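## Task

Take the loose end of the blue network patch cord and push it into the port beneath the red label, latch clip upward, until it clicks home; the cord must have come to rest shortly after you finish.

## Robot and tools

Robot: two UR7e-style six-joint arms, left_arm and right_arm, each ending in a two-finger parallel gripper that opens to 50 mm. Each gripper also carries a wrist camera. A block sticks out roughly 10 cm from the last joint toward the gripper's -y side and rotates with it. The fingertips extend 17.5 mm past the reported gripper point.

Frames. Scene frame: origin at table-top height, halfway between the nominal arm bases. +z is up, +x points out over the table, and left_arm sits on the +y side. Calibrated bases: left_arm at (+0.022, +0.350, 0) m and right_arm at (-0.036, -0.503, 0) m, both turned almost not at all about z. Reported hand positions (metres), quaternions (wxyz) and velocities use each arm's own base frame. All commanded offsets use the gripper's own axes: +z points along the fingers, and the fingers open and close along x. Reported poses can be off by a few cm.

Row layout (used by execute_actions and move). A row is 18 numbers, each in [-1, 1]. The first 9 are left_arm: dx, dy, dz, rx, ry, rz, then gripper position, force_limit, speed. The next 9 are the same for right_arm. Always send all 18, even when one arm stays put. dx to rz are an offset, not a pose, counted from that arm's Hand target at the start of the call. A value of 1.0 equals 0.6 m for dx, dy, dz and 180 degrees for rx, ry, rz; those three form a single rotation vector. Sending the same offset again moves the arm further. Sending six zeros re-commands the current Hand target. Each step, the commanded orientation is clamped to 32 degrees from the measured one.

Gripper numbers are settings, not offsets. position: +1 is fully open, about -0.65 is pads touching, and -1 closes until something stops the fingers. force_limit: -1 is about 20 N per pad, 0 about 102 N, +1 about 185 N. speed: -1 is 20 mm/s, 0 is 85 mm/s, +1 is 150 mm/s. Both force_limit and speed start at +1. To leave a gripper unchanged, repeat the three values you last sent; a 0 counts as a real command. A new force_limit or speed only takes effect after the position changes by at least 0.01.

execute_actions(actions, cameras): actions is a list of up to 15 rows. Each row covers one 1/30 s step, and the last row is held for the remaining steps. Every row is counted from the same start pose. With an empty list, the call returns state plus all camera images. cameras takes names, ["all"] or [].

move(target, speed, blend, stop_force, zero, blocking, cameras): drives the grippers in straight lines. target is one 18-number row, or a list of up to 15 rows that are all offsets from the same starting Hand targets. speed is the top path speed in m/s, from 0.002 to 3.6 (default 0.25). It can be one value or one per target, and turning is capped at twice that value in rad/s. blend, in metres, rounds the corners in a list; 0 stops at each corner. stop_force, in newtons from 3 to 120, ends an arm's path once its wrist sensor feels that much push against the motion. Do not use it when the gripper rotates, or when backing away from something you are pressing on. zero (default true) re-zeroes the sensor before the move. blocking=false returns early but cannot be combined with stop_force. The move result adds a move: line such as done, off_target, moving, held or fault, plus any limits. An arm marked done is within 3 mm and 2 degrees of its target. Paths do not avoid obstacles or the other arm. Keep paths away from an arm's own base.

wait(seconds 0 to 10, cameras) lets time pass. stop(cameras) brakes a running move. zoom_image(camera, region) enlarges [x0, y0, x1, y1] pixels of the latest image from cam_left_wrist or cam_right_wrist (672x504), at most 504 by 504. zero_wrist_force(arm) tares that arm's force sensor. read_manual gives licence text only. finished_scene(scene) ends the current scene, given by its number, and cannot be undone.

Results. Hand target is the last commanded pose after clamping, and the next offsets start from it. A gripper often stops short of the Hand target; add the missing distance as an offset. object_status values: 0 moving, 1 blocked while opening, 2 blocked while closing (a grip), 3 reached the commanded opening or pads met (usually nothing held). Opening in mm is about (250 - position_measured) times 0.202. Wrist force and torque are given in the gripper's axes, along with the peak since the last reading. Joint torques include the arm's own weight.

Avoid the following. A net force of about 150 N, or joint torques at the load limits (26.3 N m on the wrists), trigger a 10 s arm stop. Contact between the arms, or one gripper squeezing the other's fingers, can fail the scene. Do not hit fixed objects hard, and do not slam anything. Do not drop a cord, release it while it is moving, or let anything leave the table. Long stretched-out or blocked poses heat the motors and can force a cooldown stop. Pressing even slightly past a firm contact with a stiff arm can fault it, so approach slowly and back off by commanding a target short of the contact. Before finishing, check that the plug is latched and the cord has stopped moving.

Each tool is called as name(argument=value, ...) on one line, values as JSON.

## Session

execute_actions(actions=[])

Scene clock: 0.00 s.
left_arm: end_effector_position=(+0.4834, -0.2980, +0.3837) position_measured=3 object_status=3 end_effector_quat_wxyz=(+0.081, -0.408, +0.905, -0.093) | right_arm: end_effector_position=(+0.4190, -0.2263, +0.3377) position_measured=3 object_status=3 end_effector_quat_wxyz=(-0.389, +0.585, +0.571, -0.425)
Joint positions: left_arm=[-0.835 -1.574 1.511 -1.735 -1.474 -3.241] | right_arm=[3.015 -2.228 -0.864 -2.845 1.422 0.002]
Joint velocities: within noise
Joint torques (N m): no reading
Motor temperatures (°C): left_arm=[38 48 51 51 52 38] | right_arm=[47 43 35 44 40 41]
Wrist force (N): no reading
Wrist torque (N m): no reading
Wrist force, peak (N): no reading
Hand target: left_arm +0.4834, -0.2980, +0.3837; +0.081, -0.408, +0.905, -0.093 | right_arm +0.4190, -0.2263, +0.3377; -0.389, +0.585, +0.571, -0.425
Tool commands: left_gripper/position=+1.0 left_gripper/force_limit=+1.0 left_gripper/speed=+1.0 right_gripper/position=+1.0 right_gripper/force_limit=+1.0 right_gripper/speed=+1.0

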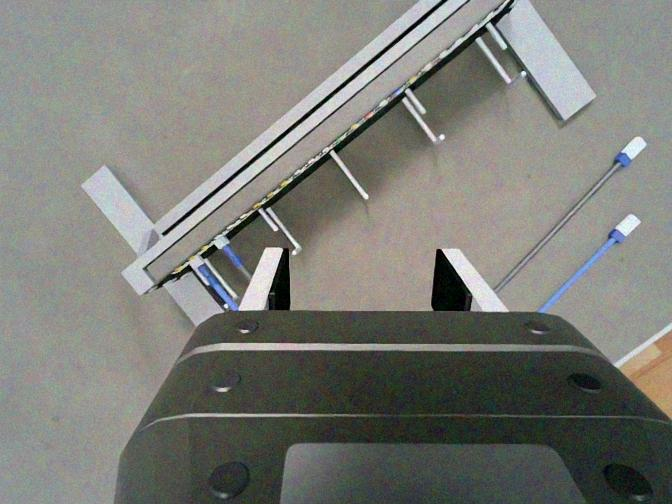

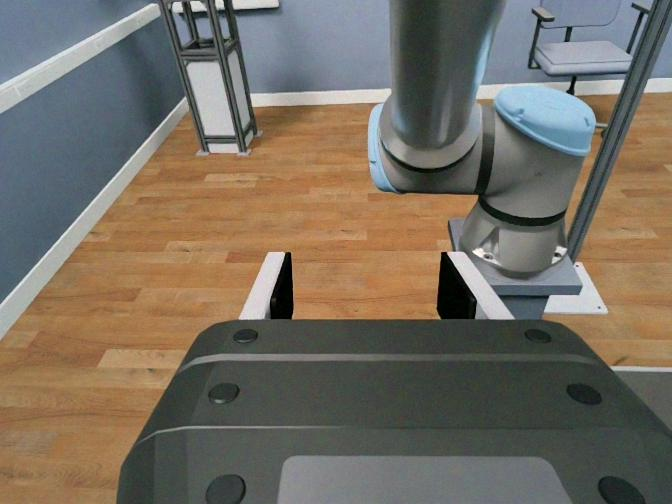

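zoom_image(camera="cam_left_wrist", region=[80, 120, 400, 330])

zoom_image(camera="cam_left_wrist", region=[300, 0, 672, 330])

Scaled by 1.575 from the camera's 672x504 image, which has a finer 960x720 frame.

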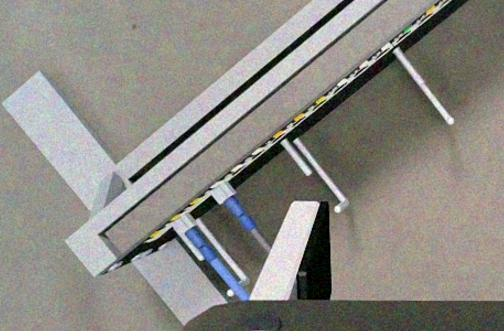

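Scaled by 1.355 from the camera's 672x504 image, which has a finer 960x720 frame.

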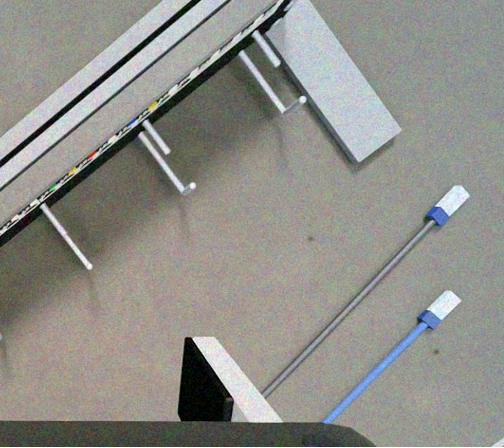

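move(target=[0.142,0.210,0.324,0.318,-0.150,-0.186,1,1,1,0,0,0,0,0,0,1,1,1], cameras=["cam_left_wrist"])

Scene clock: 36.67 s.
left_arm: end_effector_position=(+0.3800, -0.2999, +0.1596) position_measured=3 object_status=3 end_effector_quat_wxyz=(-0.431, +0.560, -0.561, +0.431) | right_arm: end_effector_position=(+0.4190, -0.2263, +0.3377) position_measured=3 object_status=3 end_effector_quat_wxyz=(-0.389, +0.585, +0.571, -0.425)
Joint positions: left_arm=[-1.583 -1.493 2.628 -2.665 -0.261 -4.755] | right_arm=[3.015 -2.228 -0.864 -2.845 1.422 0.002]
Joint torques (N m): left_arm=[-11.07 -26.91 -26.27 -0.24 1.06 -1.61] | right_arm=[1.59 54.88 25.17 -1.03 -0.26 -0.01]
Wrist force (N): left_arm=[0.6 -1.5 0.6] | right_arm=[0.0 0.1 0.1]
Wrist torque (N m): left_arm=[-0.45 -0.03 0.28] | right_arm=[0.00 0.00 0.00]
Wrist force, peak (N): left_arm=[0.5 -1.6 0.7] | right_arm=[0.0 0.1 0.3]
Hand target: left_arm +0.3800, -0.2999, +0.1596; -0.431, +0.561, -0.561, +0.431 | right_arm +0.4190, -0.2263, +0.3377; -0.389, +0.585, +0.571, -0.425
Off the commanded pose: left_arm 0.000 m, 0 deg | right_arm 0.000 m, 0 deg.
move: done
camera_calibration:
cam_left_wrist: T_world_to_cam=[[-0.0090944, -0.999957, 0.00173358, -0.285895], [-0.583558, 0.0038995, -0.812062, 0.363106], [0.812021, -0.00839687, -0.583568, -0.0838917], [0, 0, 0, 1]] pos_world=[0.277415, -0.288003, 0.246404]
Images, in order (width x height): cam_left_wrist 672x504.

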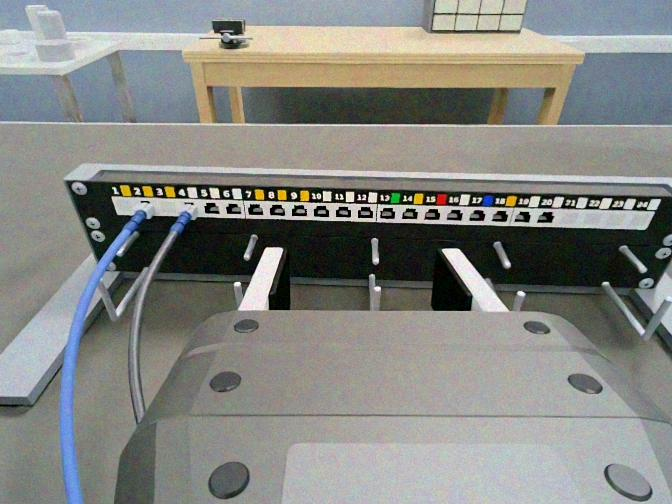

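zoom_image(camera="cam_left_wrist", region=[370, 170, 530, 290])

zoom_image(camera="cam_left_wrist", region=[60, 160, 300, 330])

Scaled by 3.150 from the camera's 672x504 image, which has a finer 960x720 frame.

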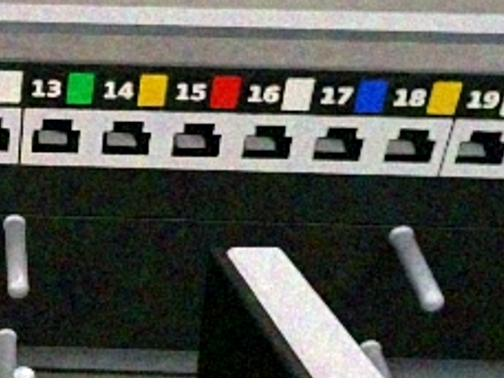

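Scaled by 2.100 from the camera's 672x504 image, which has a finer 960x720 frame.

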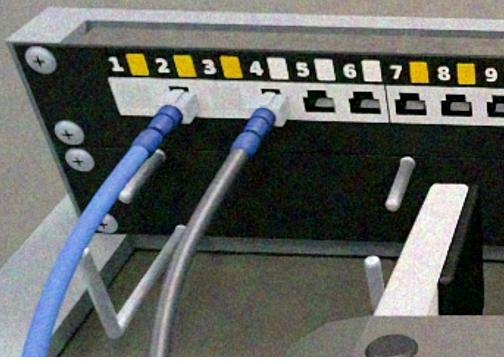

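move(target=[0.292,0.187,-0.136,-0.184,0.370,0.259,1,1,1,0,0,0,0,0,0,1,1,1], cameras=["cam_left_wrist"])

Scene clock: 69.17 s.
left_arm: end_effector_position=(+0.2721, -0.4750, +0.0722) position_measured=3 object_status=3 end_effector_quat_wxyz=(+0.027, -0.084, +0.950, -0.300) | right_arm: end_effector_position=(+0.4190, -0.2263, +0.3377) position_measured=3 object_status=3 end_effector_quat_wxyz=(-0.389, +0.585, +0.571, -0.425)
Joint positions: left_arm=[-1.26 -1.291 2.36 -3.247 -1.647 -3.03] | right_arm=[3.015 -2.228 -0.864 -2.845 1.422 0.002]
Joint torques (N m): left_arm=[10.11 -20.25 -28.74 -1.06 -1.81 1.51] | right_arm=[0.99 54.77 25.58 -1.07 -0.1 -0.07]
Wrist force (N): left_arm=[0.4 -0.6 0.3] | right_arm=[0.1 -0.1 0.2]
Wrist torque (N m): left_arm=[-0.16 -0.05 0.09] | right_arm=[-0.02 -0.02 0.00]
Wrist force, peak (N): left_arm=[0.4 -2.1 0.7] | right_arm=[0.0 0.1 0.3]
Hand target: left_arm +0.2721, -0.4751, +0.0722; +0.027, -0.084, +0.950, -0.300 | right_arm +0.4190, -0.2263, +0.3377; -0.389, +0.585, +0.571, -0.425
Off the commanded pose: left_arm 0.000 m, 0 deg | right_arm 0.000 m, 0 deg.
move: done
camera_calibration:
cam_left_wrist: T_world_to_cam=[[-0.985375, -0.170332, 0.00475593, 0.197775], [-0.166219, 0.954686, -0.246871, 0.527139], [0.0375097, -0.244051, -0.969037, 0.0779139], [0, 0, 0, 1]] pos_world=[0.279581, -0.45055, 0.204696]
Images, in order (width x height): cam_left_wrist 672x504.

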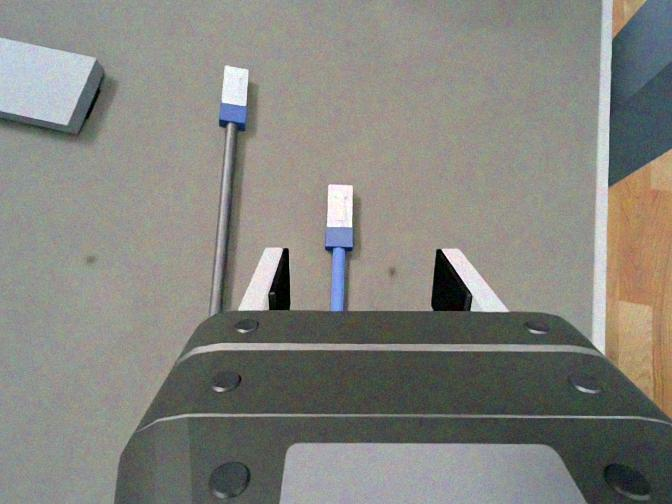

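zoom_image(camera="cam_left_wrist", region=[290, 160, 400, 320])

Scaled by 3.150 from the camera's 672x504 image, which has a finer 960x720 frame.

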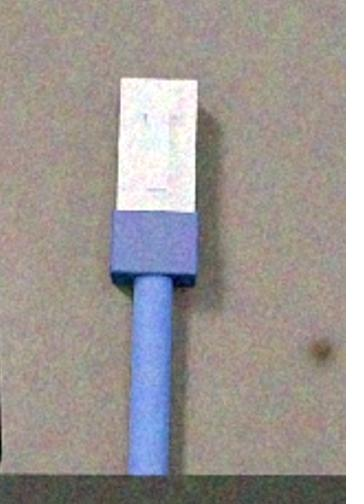

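move(target=[-0.013,0.027,0.042,0.167,0,0,1,1,1,0,0,0,0,0,0,1,1,1], cameras=["cam_left_wrist"])

zoom_image(camera="cam_left_wrist", region=[280, 160, 430, 310])

Scene clock: 84.80 s.
left_arm: end_effector_position=(+0.2798, -0.4743, +0.0420) position_measured=3 object_status=3 end_effector_quat_wxyz=(+0.047, -0.074, +0.843, -0.531) | right_arm: end_effector_position=(+0.4190, -0.2263, +0.3377) position_measured=3 object_status=3 end_effector_quat_wxyz=(-0.389, +0.585, +0.571, -0.425)
Joint positions: left_arm=[-1.197 -0.757 2.425 -4.356 -1.749 -3.054] | right_arm=[3.015 -2.228 -0.864 -2.845 1.422 0.002]
Joint torques (N m): left_arm=[-0.88 -36.43 -2.85 -4.06 0.14 0.28] | right_arm=[0.38 55.66 25.54 -1.09 -0.16 -0.08]
Wrist force (N): left_arm=[0.5 -1.4 0.7] | right_arm=[0.0 0.1 0.0]
Wrist torque (N m): left_arm=[-0.40 -0.01 0.24] | right_arm=[0.00 0.01 0.00]
Wrist force, peak (N): left_arm=[0.0 -3.1 -0.7] | right_arm=[0.2 0.1 0.2]
Hand target: left_arm +0.2798, -0.4743, +0.0420; +0.047, -0.074, +0.843, -0.531 (not the last commanded pose) | right_arm +0.4190, -0.2263, +0.3377; -0.389, +0.585, +0.571, -0.425
Tool commands: left_gripper/position=+1.0 left_gripper/force_limit=+1.0 left_gripper/speed=+1.0 right_gripper/position=+1.0 right_gripper/force_limit=+1.0 right_gripper/speed=+1.0
Off the commanded pose: left_arm 0.001 m, 1 deg | right_arm 0.000 m, 0 deg.
FORCE FAULT: contact force on the left arm reached its limit, and that arm stopped. The contact can be on any part of that arm, not only on its tool. That arm's remaining commands of this call were not run. That arm is still stopped at the end of this call. That arm stays stopped for about 10 more seconds. Until then a move that you send moves the other arm only, and its call returns only when the move has ended. Once the stop has ended, the next robot result says so. If the stop ends while you think or write, that arm runs what you send next, counted from a new Hand target: where the arm stands when the stop ends. While its stop runs, that arm takes no new command, but its gripper still runs the gripper command that each later call begins with. Until it ends, the stop uses up actions while you think or wait. An arm that is not stopped still takes commands.
move: fault (left_arm)
camera_calibration:
cam_left_wrist: T_world_to_cam=[[-0.986004, -0.166708, 0.00222726, 0.207563], [-0.122041, 0.712585, -0.69089, 0.411709], [0.11359, -0.681492, -0.722957, -0.190627], [0, 0, 0, 1]] pos_world=[0.276556, -0.388686, 0.146168]
Images, in order (width x height): cam_left_wrist 672x504.

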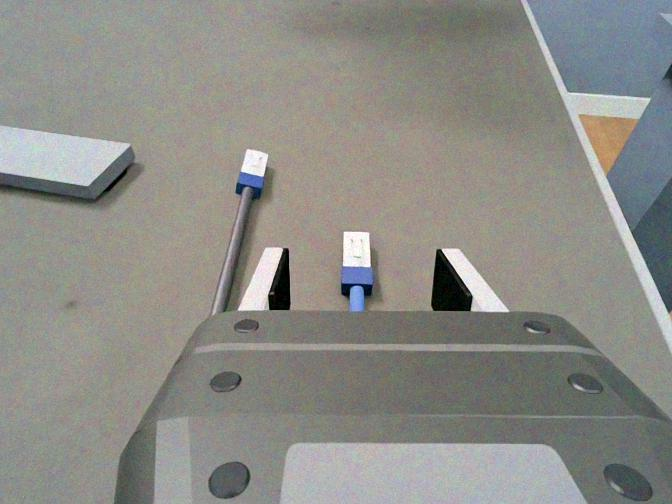

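Scaled by 3.360 from the camera's 672x504 image, which has a finer 960x720 frame.

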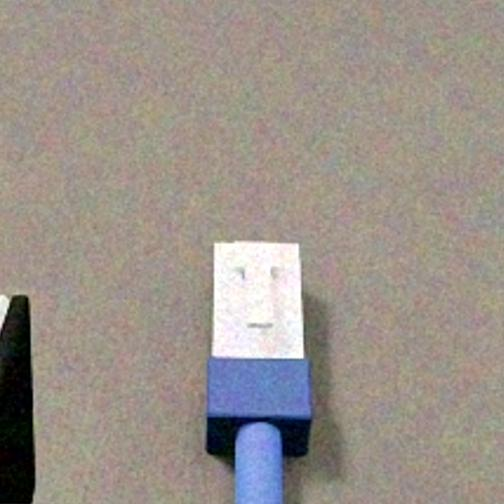

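wait(seconds=10)

Scene clock: 101.70 s.
left_arm: end_effector_position=(+0.2798, -0.4743, +0.0420) position_measured=3 object_status=3 end_effector_quat_wxyz=(+0.047, -0.074, +0.843, -0.531) | right_arm: end_effector_position=(+0.4190, -0.2263, +0.3377) position_measured=3 object_status=3 end_effector_quat_wxyz=(-0.389, +0.585, +0.571, -0.425)
Joint positions: left_arm=[-1.197 -0.757 2.425 -4.356 -1.749 -3.054] | right_arm=[3.015 -2.228 -0.864 -2.845 1.422 0.002]
Joint torques (N m): left_arm=[0.25 -36.92 -4.03 -3.89 0.1 -0.11] | right_arm=[0.87 55.44 26.58 -0.89 -0.21 -0.04]
Wrist force (N): left_arm=[0.6 -1.3 0.5] | right_arm=[0.0 -0.2 0.1]
Wrist torque (N m): left_arm=[-0.39 -0.03 0.23] | right_arm=[-0.04 0.00 0.00]
Wrist force, peak (N): left_arm=[0.8 -1.7 0.8] | right_arm=[0.4 0.0 0.1]
Hand target: left_arm +0.2798, -0.4743, +0.0420; +0.047, -0.074, +0.843, -0.531 (not the last commanded pose) | right_arm +0.4190, -0.2263, +0.3377; -0.389, +0.585, +0.571, -0.425
Tool commands: left_gripper/position=+1.0 left_gripper/force_limit=+1.0 left_gripper/speed=+1.0 right_gripper/position=+1.0 right_gripper/force_limit=+1.0 right_gripper/speed=+1.0
Off the commanded pose: left_arm 0.001 m, 1 deg | right_arm 0.000 m, 0 deg.
FORCE FAULT, CONTINUED: the left arm's stop, for the force fault that an earlier result reported, is over. The rest of the stop counts as 19 of the actions that you can send in this scene. That arm's target is now where it stood when the stop ended, not its last command. That arm accepts commands again.
wait: 10.00 s; at rest from the start

move(target=[-0.001,-0.0915,0.006,-0.358,0.0046,0.0067,1,1,1,0,0,0,0,0,0,1,1,1], cameras=["cam_left_wrist"])

zoom_image(camera="cam_left_wrist", region=[290, 160, 450, 320])

Scene clock: 127.30 s.
left_arm: end_effector_position=(+0.2850, -0.5007, +0.0899) position_measured=3 object_status=3 end_effector_quat_wxyz=(+0.000, -0.075, +0.997, +0.000) | right_arm: end_effector_position=(+0.4190, -0.2263, +0.3377) position_measured=3 object_status=3 end_effector_quat_wxyz=(-0.389, +0.585, +0.571, -0.425)
Joint positions: left_arm=[-1.287 -1.25 1.836 -2.157 -1.571 -3.009] | right_arm=[3.015 -2.228 -0.864 -2.845 1.422 0.002]
Joint torques (N m): left_arm=[-10.82 -30.22 -35.55 -0.19 2.39 -1.46] | right_arm=[1.48 55.2 26.72 -1.2 -0.17 -0.1]
Wrist force (N): left_arm=[0.3 0.4 0.1] | right_arm=[0.0 0.1 0.2]
Wrist torque (N m): left_arm=[0.10 -0.05 0.08] | right_arm=[0.00 0.01 0.00]
Wrist force, peak (N): left_arm=[0.5 -1.7 0.7] | right_arm=[0.0 0.1 0.4]
Hand target: left_arm +0.2850, -0.5007, +0.0899; +0.000, -0.075, +0.997, +0.000 | right_arm +0.4190, -0.2263, +0.3377; -0.389, +0.585, +0.571, -0.425
Off the commanded pose: left_arm 0.000 m, 0 deg | right_arm 0.000 m, 0 deg.
move: done
camera_calibration:
cam_left_wrist: T_world_to_cam=[[-0.988635, -0.150126, 0.00797435, 0.216718], [-0.137608, 0.925012, 0.354142, 0.481139], [-0.0605423, 0.349019, -0.935158, 0.410259], [0, 0, 0, 1]] pos_world=[0.305302, -0.555713, 0.211538]
Images, in order (width x height): cam_left_wrist 672x504.

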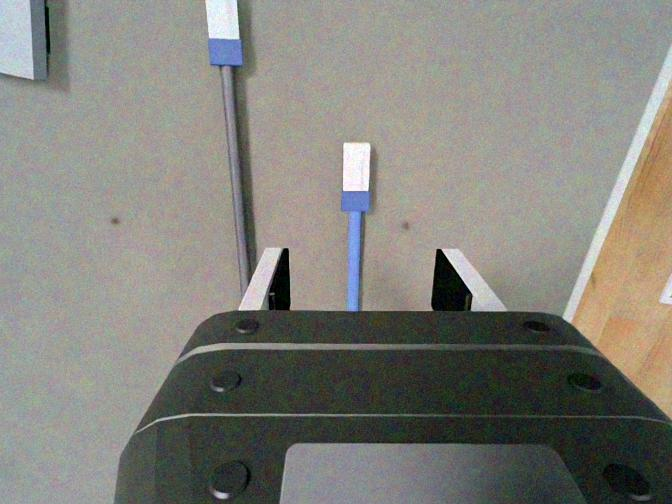

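Scaled by 3.150 from the camera's 672x504 image, which has a finer 960x720 frame.

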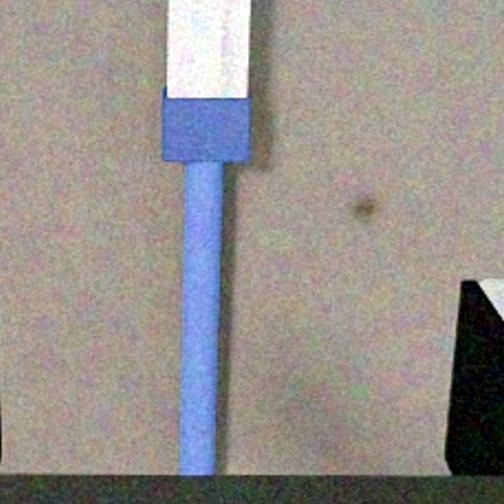

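move(target=[0,-0.002,0.09,0,0,0,1,1,1,0,0,0,0,0,0,1,1,1], cameras=["cam_left_wrist"])

move(target=[0,0,0.0315,0,0,0,1,1,1,0,0,0,0,0,0,1,1,1], speed=0.02, stop_force=5, cameras=["cam_left_wrist"])

zoom_image(camera="cam_left_wrist", region=[260, 160, 470, 320])

Scene clock: 134.63 s.
left_arm: end_effector_position=(+0.2852, -0.5020, +0.0360) position_measured=3 object_status=3 end_effector_quat_wxyz=(+0.000, -0.075, +0.997, +0.000) | right_arm: end_effector_position=(+0.4190, -0.2263, +0.3377) position_measured=3 object_status=3 end_effector_quat_wxyz=(-0.389, +0.585, +0.571, -0.425)
Joint positions: left_arm=[-1.287 -1.167 1.887 -2.29 -1.571 -3.009] | right_arm=[3.015 -2.228 -0.864 -2.845 1.422 0.002]
Joint torques (N m): left_arm=[1.08 -30.76 -8.05 -5.67 1.22 1.11] | right_arm=[0.16 55.37 26.55 -0.9 -0.18 0.08]
Wrist force (N): left_arm=[0.5 0.4 -0.2] | right_arm=[0.0 0.1 0.1]
Wrist torque (N m): left_arm=[0.10 -0.09 0.07] | right_arm=[0.01 0.00 0.00]
Wrist force, peak (N): left_arm=[0.9 0.9 -1.2] | right_arm=[0.4 0.0 -0.1]
Hand target: left_arm +0.2852, -0.5019, +0.0359; +0.000, -0.075, +0.997, +0.000 | right_arm +0.4190, -0.2263, +0.3377; -0.389, +0.585, +0.571, -0.425
Off the commanded pose: left_arm 0.000 m, 0 deg | right_arm 0.000 m, 0 deg.
move: done
camera_calibration:
cam_left_wrist: T_world_to_cam=[[-0.988636, -0.150121, 0.00796017, 0.217172], [-0.137603, 0.92498, 0.354228, 0.501367], [-0.0605402, 0.349107, -0.935125, 0.360235], [0, 0, 0, 1]] pos_world=[0.305502, -0.556913, 0.157538]
Images, in order (width x height): cam_left_wrist 672x504.

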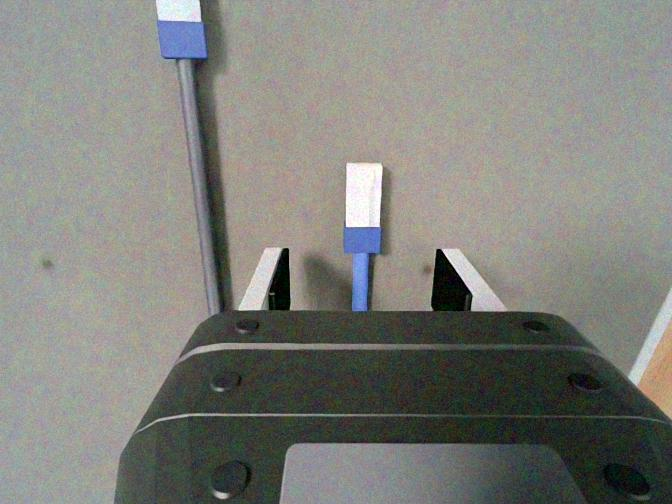

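Scene clock: 136.80 s.
left_arm: end_effector_position=(+0.2852, -0.5019, +0.0190) position_measured=3 object_status=3 end_effector_quat_wxyz=(+0.000, -0.075, +0.997, +0.000) | right_arm: end_effector_position=(+0.4190, -0.2263, +0.3377) position_measured=3 object_status=3 end_effector_quat_wxyz=(-0.389, +0.585, +0.571, -0.425)
Joint positions: left_arm=[-1.287 -1.139 1.9 -2.332 -1.571 -3.009] | right_arm=[3.015 -2.228 -0.864 -2.845 1.422 0.002]
Joint torques (N m): left_arm=[8.55 -49.6 -32.57 -1.67 0.44 0.12] | right_arm=[0.98 54.12 26.64 -1.15 -0.08 0.1]
Wrist force (N): left_arm=[0.5 0.3 -0.8] | right_arm=[0.2 0.0 0.2]
Wrist torque (N m): left_arm=[0.15 -0.05 0.06] | right_arm=[0.00 -0.03 0.00]
Wrist force, peak (N): left_arm=[1.2 14.4 -38.9] | right_arm=[0.1 0.3 0.1]
Hand target: left_arm +0.2852, -0.5019, +0.0190; +0.000, -0.075, +0.997, +0.000 (not the last commanded pose) | right_arm +0.4190, -0.2263, +0.3377; -0.389, +0.585, +0.571, -0.425
Off the commanded pose: left_arm 0.002 m, 0 deg | right_arm 0.000 m, 0 deg.
move: contact (left_arm)
camera_calibration:
cam_left_wrist: T_world_to_cam=[[-0.988627, -0.15017, 0.00804711, 0.217265], [-0.137618, 0.924973, 0.354241, 0.507388], [-0.0606399, 0.349105, -0.935119, 0.344366], [0, 0, 0, 1]] pos_world=[0.305503, -0.556913, 0.140538]
Images, in order (width x height): cam_left_wrist 672x504.

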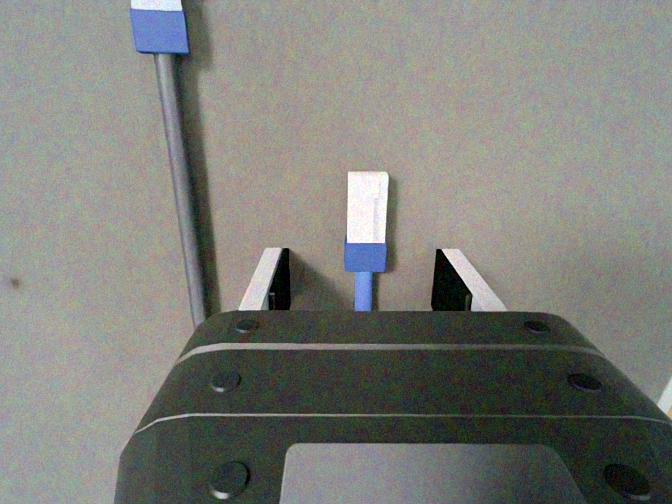

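Scaled by 2.400 from the camera's 672x504 image, which has a finer 960x720 frame.

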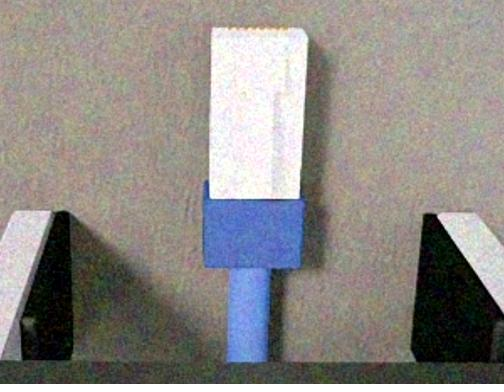

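move(target=[0.002,-0.006,-0.002,0,0,0,1,-0.5,-1,0,0,0,0,0,0,1,1,1], speed=0.05)

move(target=[0,0,0,0,0,0,-1,-0.5,-1,0,0,0,0,0,0,1,1,1], cameras=["cam_left_wrist"])

zoom_image(camera="cam_left_wrist", region=[260, 160, 470, 320])

Scene clock: 148.63 s.
left_arm: end_effector_position=(+0.2846, -0.5056, +0.0201) position_measured=3 object_status=3 end_effector_quat_wxyz=(+0.000, -0.075, +0.997, +0.000) | right_arm: end_effector_position=(+0.4190, -0.2263, +0.3377) position_measured=3 object_status=3 end_effector_quat_wxyz=(-0.389, +0.585, +0.571, -0.425)
Joint positions: left_arm=[-1.29 -1.136 1.89 -2.326 -1.571 -3.012] | right_arm=[3.015 -2.228 -0.864 -2.845 1.422 0.002]
Joint torques (N m): left_arm=[-11.21 -33.23 -34.71 -0.49 0.67 -1.52] | right_arm=[0.29 55.5 26.54 -0.92 -0.26 0.11]
Wrist force (N): left_arm=[0.9 0.6 0.2] | right_arm=[0.1 0.1 0.1]
Wrist torque (N m): left_arm=[0.13 -0.15 0.08] | right_arm=[0.00 -0.02 0.00]
Wrist force, peak (N): left_arm=[0.6 0.6 -1.0] | right_arm=[0.2 0.0 0.3]
Hand target: left_arm +0.2846, -0.5057, +0.0202; +0.000, -0.075, +0.997, +0.000 | right_arm +0.4190, -0.2263, +0.3377; -0.389, +0.585, +0.571, -0.425
Off the commanded pose: left_arm 0.000 m, 0 deg | right_arm 0.000 m, 0 deg.
move: done

Scene clock: 150.80 s.
left_arm: end_effector_position=(+0.2846, -0.5057, +0.0202) position_measured=194 object_status=2 end_effector_quat_wxyz=(+0.000, -0.075, +0.997, +0.000) | right_arm: end_effector_position=(+0.4190, -0.2263, +0.3377) position_measured=3 object_status=3 end_effector_quat_wxyz=(-0.389, +0.585, +0.571, -0.425)
Joint positions: left_arm=[-1.29 -1.136 1.89 -2.326 -1.571 -3.012] | right_arm=[3.015 -2.228 -0.864 -2.845 1.422 0.002]
Joint torques (N m): left_arm=[-11.8 -33.86 -34.94 -0.32 0.66 -1.47] | right_arm=[0.73 55.55 27.57 -1.11 -0.2 0.04]
Wrist force (N): left_arm=[0.5 0.3 0.2] | right_arm=[0.1 -0.1 -0.1]
Wrist torque (N m): left_arm=[0.07 -0.08 0.07] | right_arm=[-0.01 -0.02 0.00]
Wrist force, peak (N): left_arm=[1.1 0.6 -0.1] | right_arm=[0.2 0.1 0.2]
Hand target: left_arm +0.2846, -0.5057, +0.0202; +0.000, -0.075, +0.997, +0.000 | right_arm +0.4190, -0.2263, +0.3377; -0.389, +0.585, +0.571, -0.425
Off the commanded pose: left_arm 0.000 m, 0 deg | right_arm 0.000 m, 0 deg.
move: done
camera_calibration:
cam_left_wrist: T_world_to_cam=[[-0.988627, -0.15017, 0.00804711, 0.216107], [-0.137618, 0.924973, 0.354241, 0.510302], [-0.0606399, 0.349105, -0.935119, 0.346744], [0, 0, 0, 1]] pos_world=[0.304903, -0.560613, 0.141738]
Images, in order (width x height): cam_left_wrist 672x504.

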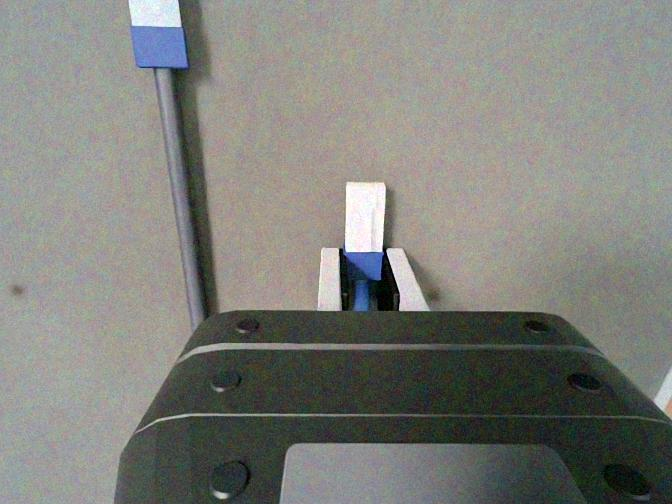

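Scaled by 2.400 from the camera's 672x504 image, which has a finer 960x720 frame.

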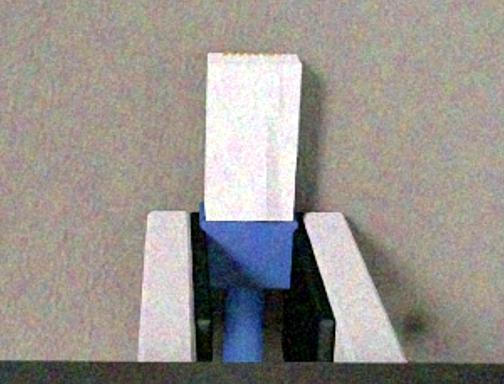

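move(target=[[0,0,-0.167,0,0,0,-1,-0.5,-1,0,0,0,0,0,0,1,1,1],[-0.392,0.180,-0.167,0,0,-0.433,-1,-0.5,-1,0,0,0,0,0,0,1,1,1],[-0.392,0.180,-0.118,0,0,-0.433,-1,-0.5,-1,0,0,0,0,0,0,1,1,1]], speed=0.18, blend=0.02, cameras=["cam_left_wrist"])

move(target=[0,0,0,0,0,0,-1,-0.5,-1,0,0,0,0.058,0.671,0.149,1,1,1], cameras=["cam_right_wrist"])

Scene clock: 188.20 s.
left_arm: end_effector_position=(+0.5008, -0.3635, +0.0911) position_measured=194 object_status=2 end_effector_quat_wxyz=(+0.000, +0.686, -0.728, +0.000) | right_arm: end_effector_position=(+0.4190, -0.2263, +0.3377) position_measured=3 object_status=3 end_effector_quat_wxyz=(-0.389, +0.585, +0.571, -0.425)
Joint positions: left_arm=[-0.845 -1.163 1.705 -2.114 -1.571 -3.927] | right_arm=[3.015 -2.228 -0.864 -2.845 1.422 0.002]
Joint torques (N m): left_arm=[10.24 -34.17 -10.31 -5.44 1.18 -1.39] | right_arm=[1.49 56.24 27.38 -1.07 -0.21 0.02]
Wrist force (N): left_arm=[0.7 0.8 -0.2] | right_arm=[0.0 -0.1 -0.1]
Wrist torque (N m): left_arm=[0.17 -0.10 0.07] | right_arm=[-0.02 0.00 0.00]
Wrist force, peak (N): left_arm=[0.9 1.2 2.6] | right_arm=[0.1 0.2 0.4]
Hand target: left_arm +0.5009, -0.3635, +0.0910; +0.000, +0.686, -0.728, +0.000 | right_arm +0.4190, -0.2263, +0.3377; -0.389, +0.585, +0.571, -0.425
Off the commanded pose: left_arm 0.000 m, 0 deg | right_arm 0.000 m, 0 deg.
move: done; blend cut to 0.0147 m at target 2
camera_calibration:
cam_left_wrist: T_world_to_cam=[[-0.0597666, -0.998175, 0.00864031, -0.322858], [-0.933312, 0.0589488, 0.354194, 0.467138], [-0.354057, 0.0131049, -0.935132, 0.401338], [0, 0, 0, 1]] pos_world=[0.558786, -0.355066, 0.212636]
Images, in order (width x height): cam_left_wrist 672x504.

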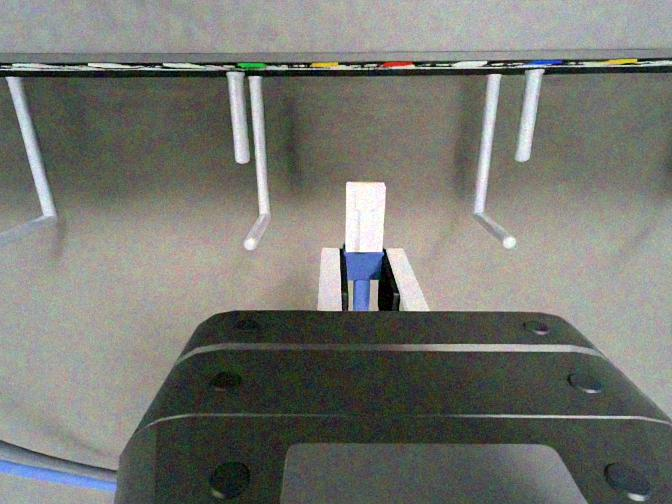

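Scene clock: 191.27 s.
left_arm: end_effector_position=(+0.5009, -0.3635, +0.0910) position_measured=194 object_status=2 end_effector_quat_wxyz=(+0.000, +0.686, -0.728, +0.000) | right_arm: end_effector_position=(+0.4190, -0.2266, +0.3378) position_measured=3 object_status=3 end_effector_quat_wxyz=(-0.612, +0.767, +0.164, -0.103)
Joint positions: left_arm=[-0.845 -1.163 1.705 -2.114 -1.571 -3.927] | right_arm=[2.603 -2.215 -0.951 -2.827 2.206 0.131]
Joint torques (N m): left_arm=[10.22 -34.1 -9.75 -5.51 1.69 -1.48] | right_arm=[15.18 45.76 36.64 -3.02 -0.86 -2.67]
Wrist force (N): left_arm=[0.7 0.8 0.0] | right_arm=[0.1 0.1 0.0]
Wrist torque (N m): left_arm=[0.16 -0.11 0.08] | right_arm=[0.03 -0.03 0.04]
Wrist force, peak (N): left_arm=[0.8 0.9 -0.1] | right_arm=[-4.6 -0.8 -0.5]
Hand target: left_arm +0.5009, -0.3635, +0.0910; +0.000, +0.686, -0.728, +0.000 | right_arm +0.4191, -0.2266, +0.3378; -0.612, +0.767, +0.164, -0.103 (not the last commanded pose)
Off the commanded pose: left_arm 0.000 m, 0 deg | right_arm 0.000 m, 55 deg.
move: held (right_arm; a check stopped the path); limits=held
pose unreachable (right arm): on one or more control steps of this call, first in action 0 (counted from 0), this arm could not follow its commanded pose, so it was not sent that pose on those steps. It may still have moved: this result reports where it is.
cause: moving toward the commanded pose would bring two parts of the arm too close to each other (its gripper and another part of the arm, with joints 4 (wrist 1) to 6 (wrist 3) between them, 4 mm apart when it was first held).
camera_calibration:
cam_right_wrist: T_world_to_cam=[[0.922762, 0.383369, 0.0392314, -0.307272], [0.243434, -0.500948, -0.830537, 0.0859613], [-0.298749, 0.775938, -0.55558, 0.613739], [0, 0, 0, 1]] pos_world=[0.445967, -0.315362, 0.42443]
Images, in order (width x height): cam_right_wrist 672x504.

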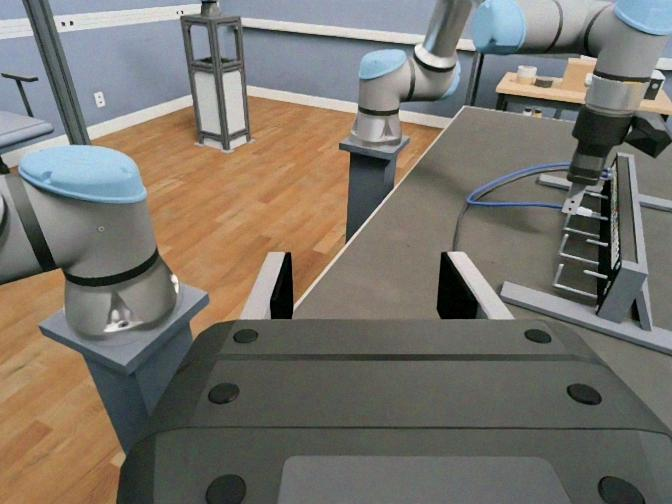

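zoom_image(camera="cam_right_wrist", region=[530, 140, 672, 320])

Scaled by 2.800 from the camera's 672x504 image, which has a finer 960x720 frame.

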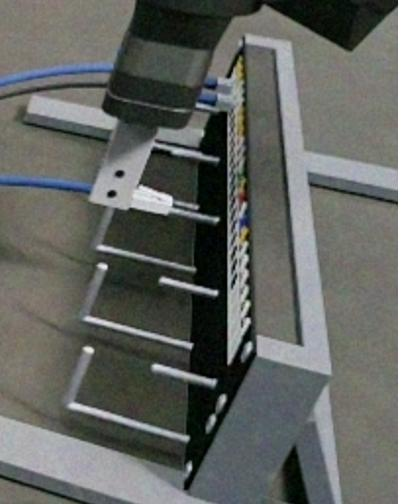

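move(target=[0,0,0,0,0,0,-1,-0.5,-1,0.529,0.170,0.801,0.026,0.298,0.066,1,1,1], cameras=["cam_right_wrist"], speed=0.2)

Scene clock: 216.67 s.
left_arm: end_effector_position=(+0.5009, -0.3635, +0.0910) position_measured=194 object_status=2 end_effector_quat_wxyz=(+0.000, +0.686, -0.728, +0.000) | right_arm: end_effector_position=(+0.4246, -0.2064, +0.3310) position_measured=3 object_status=3 end_effector_quat_wxyz=(-0.616, +0.768, +0.151, -0.092)
Joint positions: left_arm=[-0.845 -1.163 1.705 -2.114 -1.571 -3.927] | right_arm=[2.623 -2.178 -1.033 -2.778 2.258 0.145]
Joint torques (N m): left_arm=[10.53 -32.01 -10.26 -5.49 1.72 -1.39] | right_arm=[-13.47 44.46 37.28 -3.1 -0.91 -2.8]
Wrist force (N): left_arm=[0.8 0.5 -0.3] | right_arm=[0.5 -0.1 -0.2]
Wrist torque (N m): left_arm=[0.13 -0.13 0.07] | right_arm=[-0.01 -0.08 0.05]
Wrist force, peak (N): left_arm=[0.6 0.9 0.3] | right_arm=[5.8 -4.3 5.1]
Hand target: left_arm +0.5009, -0.3635, +0.0910; +0.000, +0.686, -0.728, +0.000 | right_arm +0.4246, -0.2065, +0.3310; -0.616, +0.768, +0.151, -0.092 (not the last commanded pose)
Off the commanded pose: left_arm 0.000 m, 0 deg | right_arm 0.563 m, 53 deg.
move: held (right_arm; a check stopped the path); limits=held
pose unreachable (right arm): on one or more control steps of this call, first in action 0 (counted from 0), this arm could not follow its commanded pose, so it was not sent that pose on those steps. It may still have moved: this result reports where it is.
cause: moving toward the commanded pose would bring two parts of the arm too close to each other (its gripper and another part of the arm, with joints 4 (wrist 1) to 6 (wrist 3) between them, 3 mm apart when it was first held).
camera_calibration:
cam_right_wrist: T_world_to_cam=[[0.934926, 0.352524, 0.0405003, -0.331814], [0.226073, -0.503784, -0.833722, 0.0969369], [-0.273503, 0.788625, -0.550697, 0.586203], [0, 0, 0, 1]] pos_world=[0.448635, -0.296487, 0.417077]
Images, in order (width x height): cam_right_wrist 672x504.

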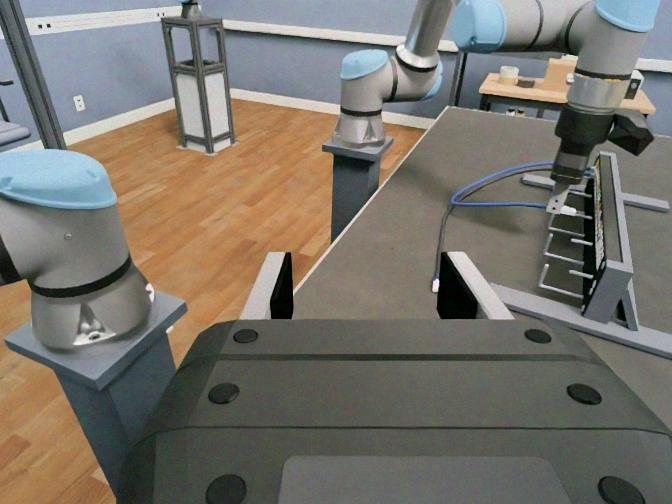

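move(target=[0,0,0,0,0,0,-1,-0.5,-1,0,0,0,-0.41,0,0,1,1,1])

move(target=[0,0,0,0,0,0,-1,-0.5,-1,0,0,0,0,0,0.305,1,1,1], cameras=["cam_right_wrist"])

Scene clock: 224.77 s.
left_arm: end_effector_position=(+0.5009, -0.3635, +0.0910) position_measured=194 object_status=2 end_effector_quat_wxyz=(+0.000, +0.686, -0.728, +0.000) | right_arm: end_effector_position=(+0.4246, -0.2065, +0.3310) position_measured=3 object_status=3 end_effector_quat_wxyz=(-0.031, +0.984, +0.176, +0.017)
Joint positions: left_arm=[-0.845 -1.163 1.705 -2.114 -1.571 -3.927] | right_arm=[2.935 -1.486 -1.649 -1.57 1.642 1.01]
Joint torques (N m): left_arm=[11.8 -33.46 -10.68 -5.25 1.6 -1.41] | right_arm=[15.49 33.36 17.54 4.91 -1.24 2.68]
Wrist force (N): left_arm=[0.5 0.2 -0.1] | right_arm=[-1.3 0.7 0.2]
Wrist torque (N m): left_arm=[0.07 -0.07 0.07] | right_arm=[-0.26 0.11 -0.12]
Wrist force, peak (N): left_arm=[0.9 0.8 -0.1] | right_arm=[-1.4 0.8 0.3]
Hand target: left_arm +0.5009, -0.3635, +0.0910; +0.000, +0.686, -0.728, +0.000 | right_arm +0.4246, -0.2065, +0.3310; -0.031, +0.984, +0.176, +0.017
Off the commanded pose: left_arm 0.000 m, 0 deg | right_arm 0.000 m, 0 deg.
move: done

Scene clock: 227.27 s.
left_arm: end_effector_position=(+0.5009, -0.3635, +0.0910) position_measured=194 object_status=2 end_effector_quat_wxyz=(+0.000, +0.686, -0.728, +0.000) | right_arm: end_effector_position=(+0.4246, -0.2065, +0.3310) position_measured=3 object_status=3 end_effector_quat_wxyz=(-0.036, +0.954, -0.297, +0.000)
Joint positions: left_arm=[-0.845 -1.163 1.705 -2.114 -1.571 -3.927] | right_arm=[2.935 -1.486 -1.649 -1.57 1.642 1.968]
Joint torques (N m): left_arm=[11.1 -33.2 -9.88 -5.25 1.54 -1.36] | right_arm=[15.01 32.48 17.93 4.93 -1.19 2.71]
Wrist force (N): left_arm=[0.4 0.5 0.2] | right_arm=[-1.2 0.7 0.2]
Wrist torque (N m): left_arm=[0.12 -0.06 0.07] | right_arm=[-0.24 0.07 -0.12]
Wrist force, peak (N): left_arm=[0.8 0.8 0.0] | right_arm=[-1.4 0.9 0.2]
Hand target: left_arm +0.5009, -0.3635, +0.0910; +0.000, +0.686, -0.728, +0.000 | right_arm +0.4246, -0.2065, +0.3310; -0.036, +0.954, -0.297, +0.000
Off the commanded pose: left_arm 0.000 m, 0 deg | right_arm 0.000 m, 0 deg.
move: done
camera_calibration:
cam_right_wrist: T_world_to_cam=[[0.82259, -0.567927, -0.0283609, -0.45136], [-0.538066, -0.793534, 0.284233, -0.00853683], [-0.183929, -0.218548, -0.958336, 0.475216], [0, 0, 0, 1]] pos_world=[0.454097, -0.159257, 0.445042]
Images, in order (width x height): cam_right_wrist 672x504.

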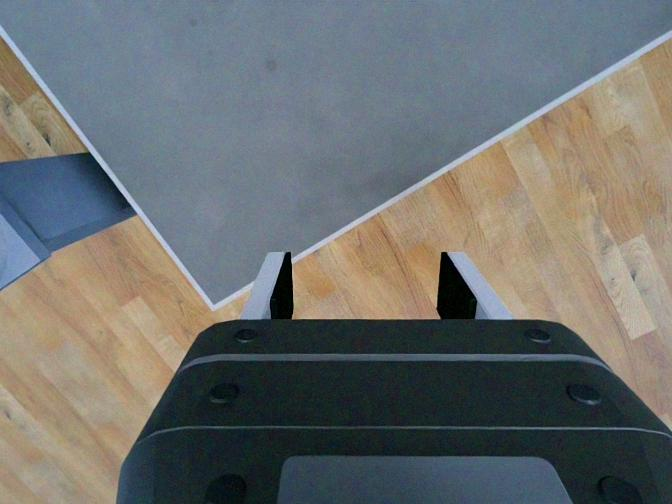

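move(target=[0,0,0,0,0,0,-1,-0.5,-1,-0.303,-0.803,0.377,0.44,-0.003,-0.013,1,1,1], cameras=["cam_right_wrist"], speed=0.2)

Scene clock: 238.07 s.
left_arm: end_effector_position=(+0.5009, -0.3635, +0.0910) position_measured=194 object_status=2 end_effector_quat_wxyz=(+0.000, +0.686, -0.728, +0.000) | right_arm: end_effector_position=(+0.5529, +0.3074, +0.1420) position_measured=3 object_status=3 end_effector_quat_wxyz=(-0.637, +0.718, -0.210, +0.186)
Joint positions: left_arm=[-0.845 -1.163 1.705 -2.114 -1.571 -3.927] | right_arm=[3.677 -2.375 -2.124 1.223 2.033 3.082]
Joint torques (N m): left_arm=[9.38 -34.25 -10.01 -5.04 1.71 -1.07] | right_arm=[14.7 35.1 21.32 4.62 -1.04 2.5]
Wrist force (N): left_arm=[0.9 0.4 0.3] | right_arm=[0.1 -0.1 0.0]
Wrist torque (N m): left_arm=[0.11 -0.13 0.08] | right_arm=[-0.01 0.02 0.05]
Wrist force, peak (N): left_arm=[1.1 0.9 0.1] | right_arm=[-0.6 1.6 -0.4]
Hand target: left_arm +0.5009, -0.3635, +0.0910; +0.000, +0.686, -0.728, +0.000 | right_arm +0.5530, +0.3075, +0.1419; -0.637, +0.718, -0.210, +0.186
Off the commanded pose: left_arm 0.000 m, 0 deg | right_arm 0.000 m, 0 deg.
move: done
camera_calibration:
cam_right_wrist: T_world_to_cam=[[0.84619, -0.53287, -0.00350723, -0.297834], [-0.247003, -0.386388, -0.888647, 0.402521], [0.472178, 0.752831, -0.458578, -0.302372], [0, 0, 0, 1]] pos_world=[0.494222, 0.224457, 0.217993]
Images, in order (width x height): cam_right_wrist 672x504.

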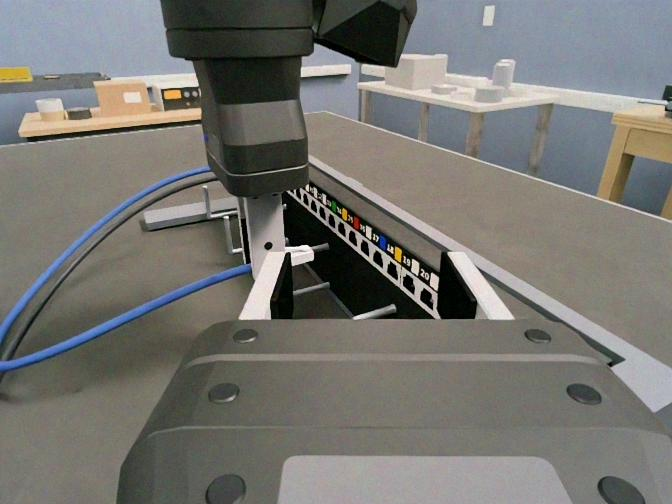

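zoom_image(camera="cam_right_wrist", region=[250, 180, 430, 300])

Scaled by 2.800 from the camera's 672x504 image, which has a finer 960x720 frame.

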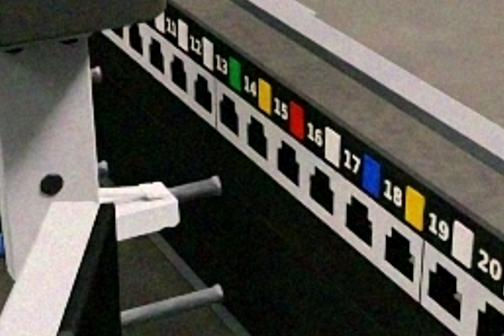

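move(target=[0,0,0,0,0,0,-1,-0.5,-1,0,0,0,0,-0.056,0,1,1,1], cameras=["cam_right_wrist"], speed=0.2)

zoom_image(camera="cam_right_wrist", region=[300, 180, 440, 290])

Scene clock: 246.40 s.
left_arm: end_effector_position=(+0.5009, -0.3635, +0.0910) position_measured=194 object_status=2 end_effector_quat_wxyz=(+0.000, +0.686, -0.728, +0.000) | right_arm: end_effector_position=(+0.5530, +0.3075, +0.1419) position_measured=3 object_status=3 end_effector_quat_wxyz=(-0.653, +0.731, -0.154, +0.122)
Joint positions: left_arm=[-0.845 -1.163 1.705 -2.114 -1.571 -3.927] | right_arm=[3.588 -2.399 -2.026 1.125 2.297 3.058]
Joint torques (N m): left_arm=[9.81 -33.86 -10.53 -5.2 1.76 -1.29] | right_arm=[-12.97 38.08 23.3 0 1.86 -2.88]
Wrist force (N): left_arm=[0.6 0.7 -0.1] | right_arm=[0.2 -0.1 -0.4]
Wrist torque (N m): left_arm=[0.16 -0.09 0.08] | right_arm=[-0.03 -0.07 0.12]
Wrist force, peak (N): left_arm=[0.9 0.9 0.2] | right_arm=[-0.8 -0.4 0.1]
Hand target: left_arm +0.5009, -0.3635, +0.0910; +0.000, +0.686, -0.728, +0.000 | right_arm +0.5530, +0.3075, +0.1419; -0.653, +0.732, -0.154, +0.122
Off the commanded pose: left_arm 0.000 m, 0 deg | right_arm 0.000 m, 0 deg.
move: done
camera_calibration:
cam_right_wrist: T_world_to_cam=[[0.925613, -0.377688, -0.0243531, -0.386459], [-0.192558, -0.41456, -0.889416, 0.381172], [0.325826, 0.827944, -0.456449, -0.244886], [0, 0, 0, 1]] pos_world=[0.5109, 0.21481, 0.217832]
Images, in order (width x height): cam_right_wrist 672x504.

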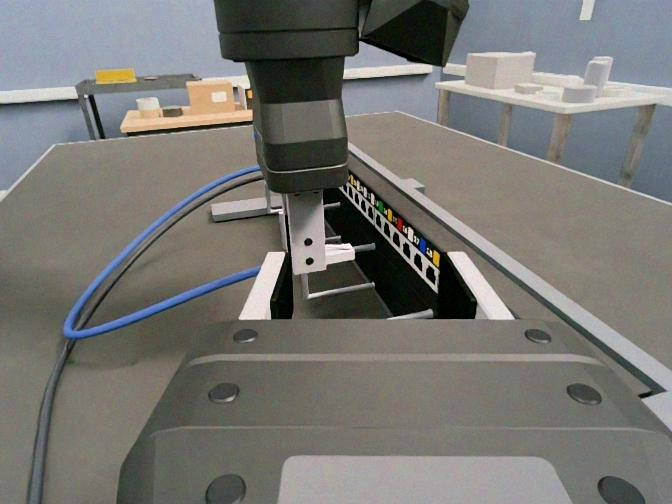

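Scaled by 3.600 from the camera's 672x504 image, which has a finer 960x720 frame.

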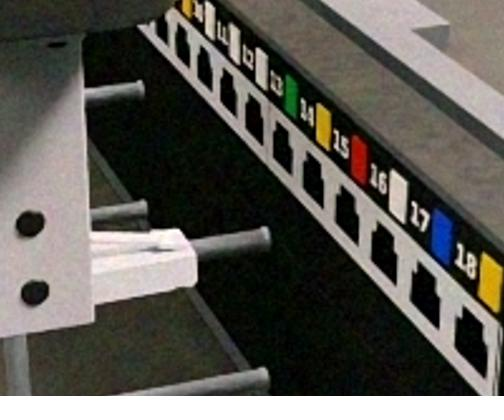

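move(target=[0.0017,-0.042,-0.005,0,0,0,-1,-0.5,-1,0,0,0,0,0,0,1,1,1], cameras=["cam_right_wrist","cam_left_wrist"], speed=0.04, stop_force=8)

zoom_image(camera="cam_right_wrist", region=[330, 200, 430, 280])

zoom_image(camera="cam_left_wrist", region=[280, 50, 480, 210])

Scene clock: 263.47 s.
left_arm: end_effector_position=(+0.5260, -0.3660, +0.0940) position_measured=194 object_status=2 end_effector_quat_wxyz=(+0.000, +0.686, -0.728, +0.000) | right_arm: end_effector_position=(+0.5530, +0.3075, +0.1419) position_measured=3 object_status=3 end_effector_quat_wxyz=(-0.653, +0.732, -0.154, +0.122)
Joint positions: left_arm=[-0.818 -1.12 1.632 -2.083 -1.571 -3.9] | right_arm=[3.588 -2.399 -2.025 1.125 2.297 3.058]
Joint torques (N m): left_arm=[10.3 -36.55 -36.57 -0.2 -1.35 1.37] | right_arm=[-12.96 38.86 22.35 0.01 1.71 -2.71]
Wrist force (N): left_arm=[0.3 0.7 0.1] | right_arm=[0.3 -0.1 -0.6]
Wrist torque (N m): left_arm=[0.13 -0.06 -0.04] | right_arm=[-0.03 -0.09 0.12]
Wrist force, peak (N): left_arm=[0.6 1.4 0.4] | right_arm=[0.3 0.1 -0.8]
Hand target: left_arm +0.5260, -0.3660, +0.0940; +0.000, +0.686, -0.728, +0.000 | right_arm +0.5530, +0.3075, +0.1419; -0.653, +0.732, -0.154, +0.122
Off the commanded pose: left_arm 0.000 m, 0 deg | right_arm 0.000 m, 0 deg.
move: done
camera_calibration:
cam_left_wrist: T_world_to_cam=[[-0.0597622, -0.998175, 0.00863864, -0.323876], [-0.933312, 0.0589441, 0.354194, 0.489741], [-0.354057, 0.0131049, -0.935132, 0.413099], [0, 0, 0, 1]] pos_world=[0.583986, -0.357566, 0.215636]
cam_right_wrist: T_world_to_cam=[[0.925643, -0.377612, -0.024396, -0.386574], [-0.192565, -0.414576, -0.889408, 0.381197], [0.325737, 0.827971, -0.456464, -0.244876], [0, 0, 0, 1]] pos_world=[0.510999, 0.21481, 0.217831]

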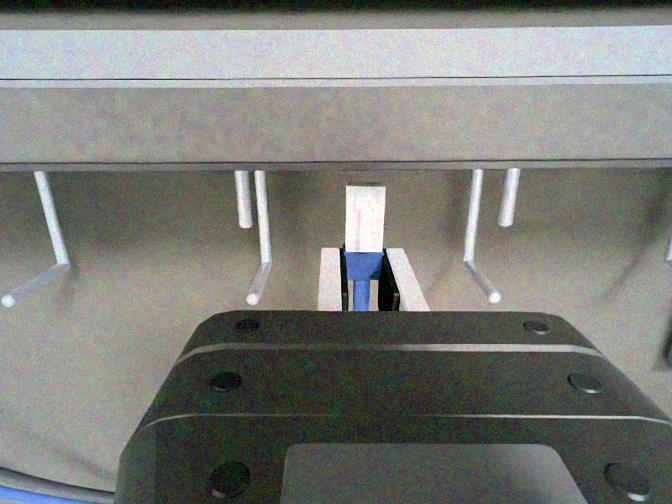

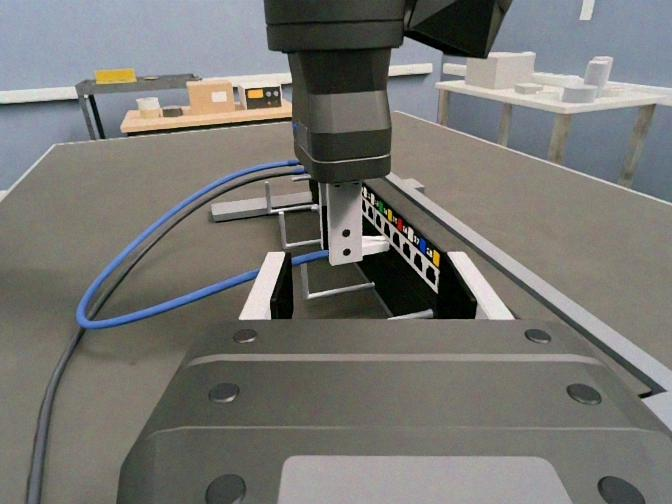

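Scaled by 5.040 from the camera's 672x504 image, which has a finer 960x720 frame.

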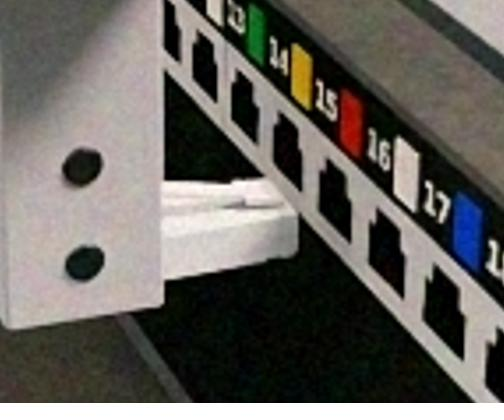

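Scaled by 2.520 from the camera's 672x504 image, which has a finer 960x720 frame.

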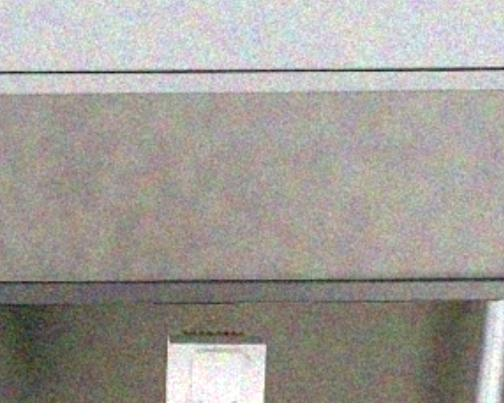

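zoom_image(camera="cam_right_wrist", region=[360, 215, 410, 255])

Scaled by 10.080 from the camera's 672x504 image, which has a finer 960x720 frame.

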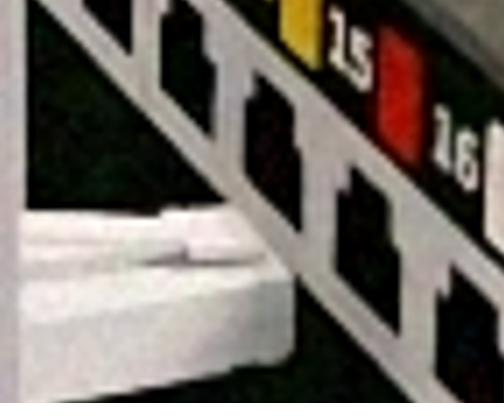

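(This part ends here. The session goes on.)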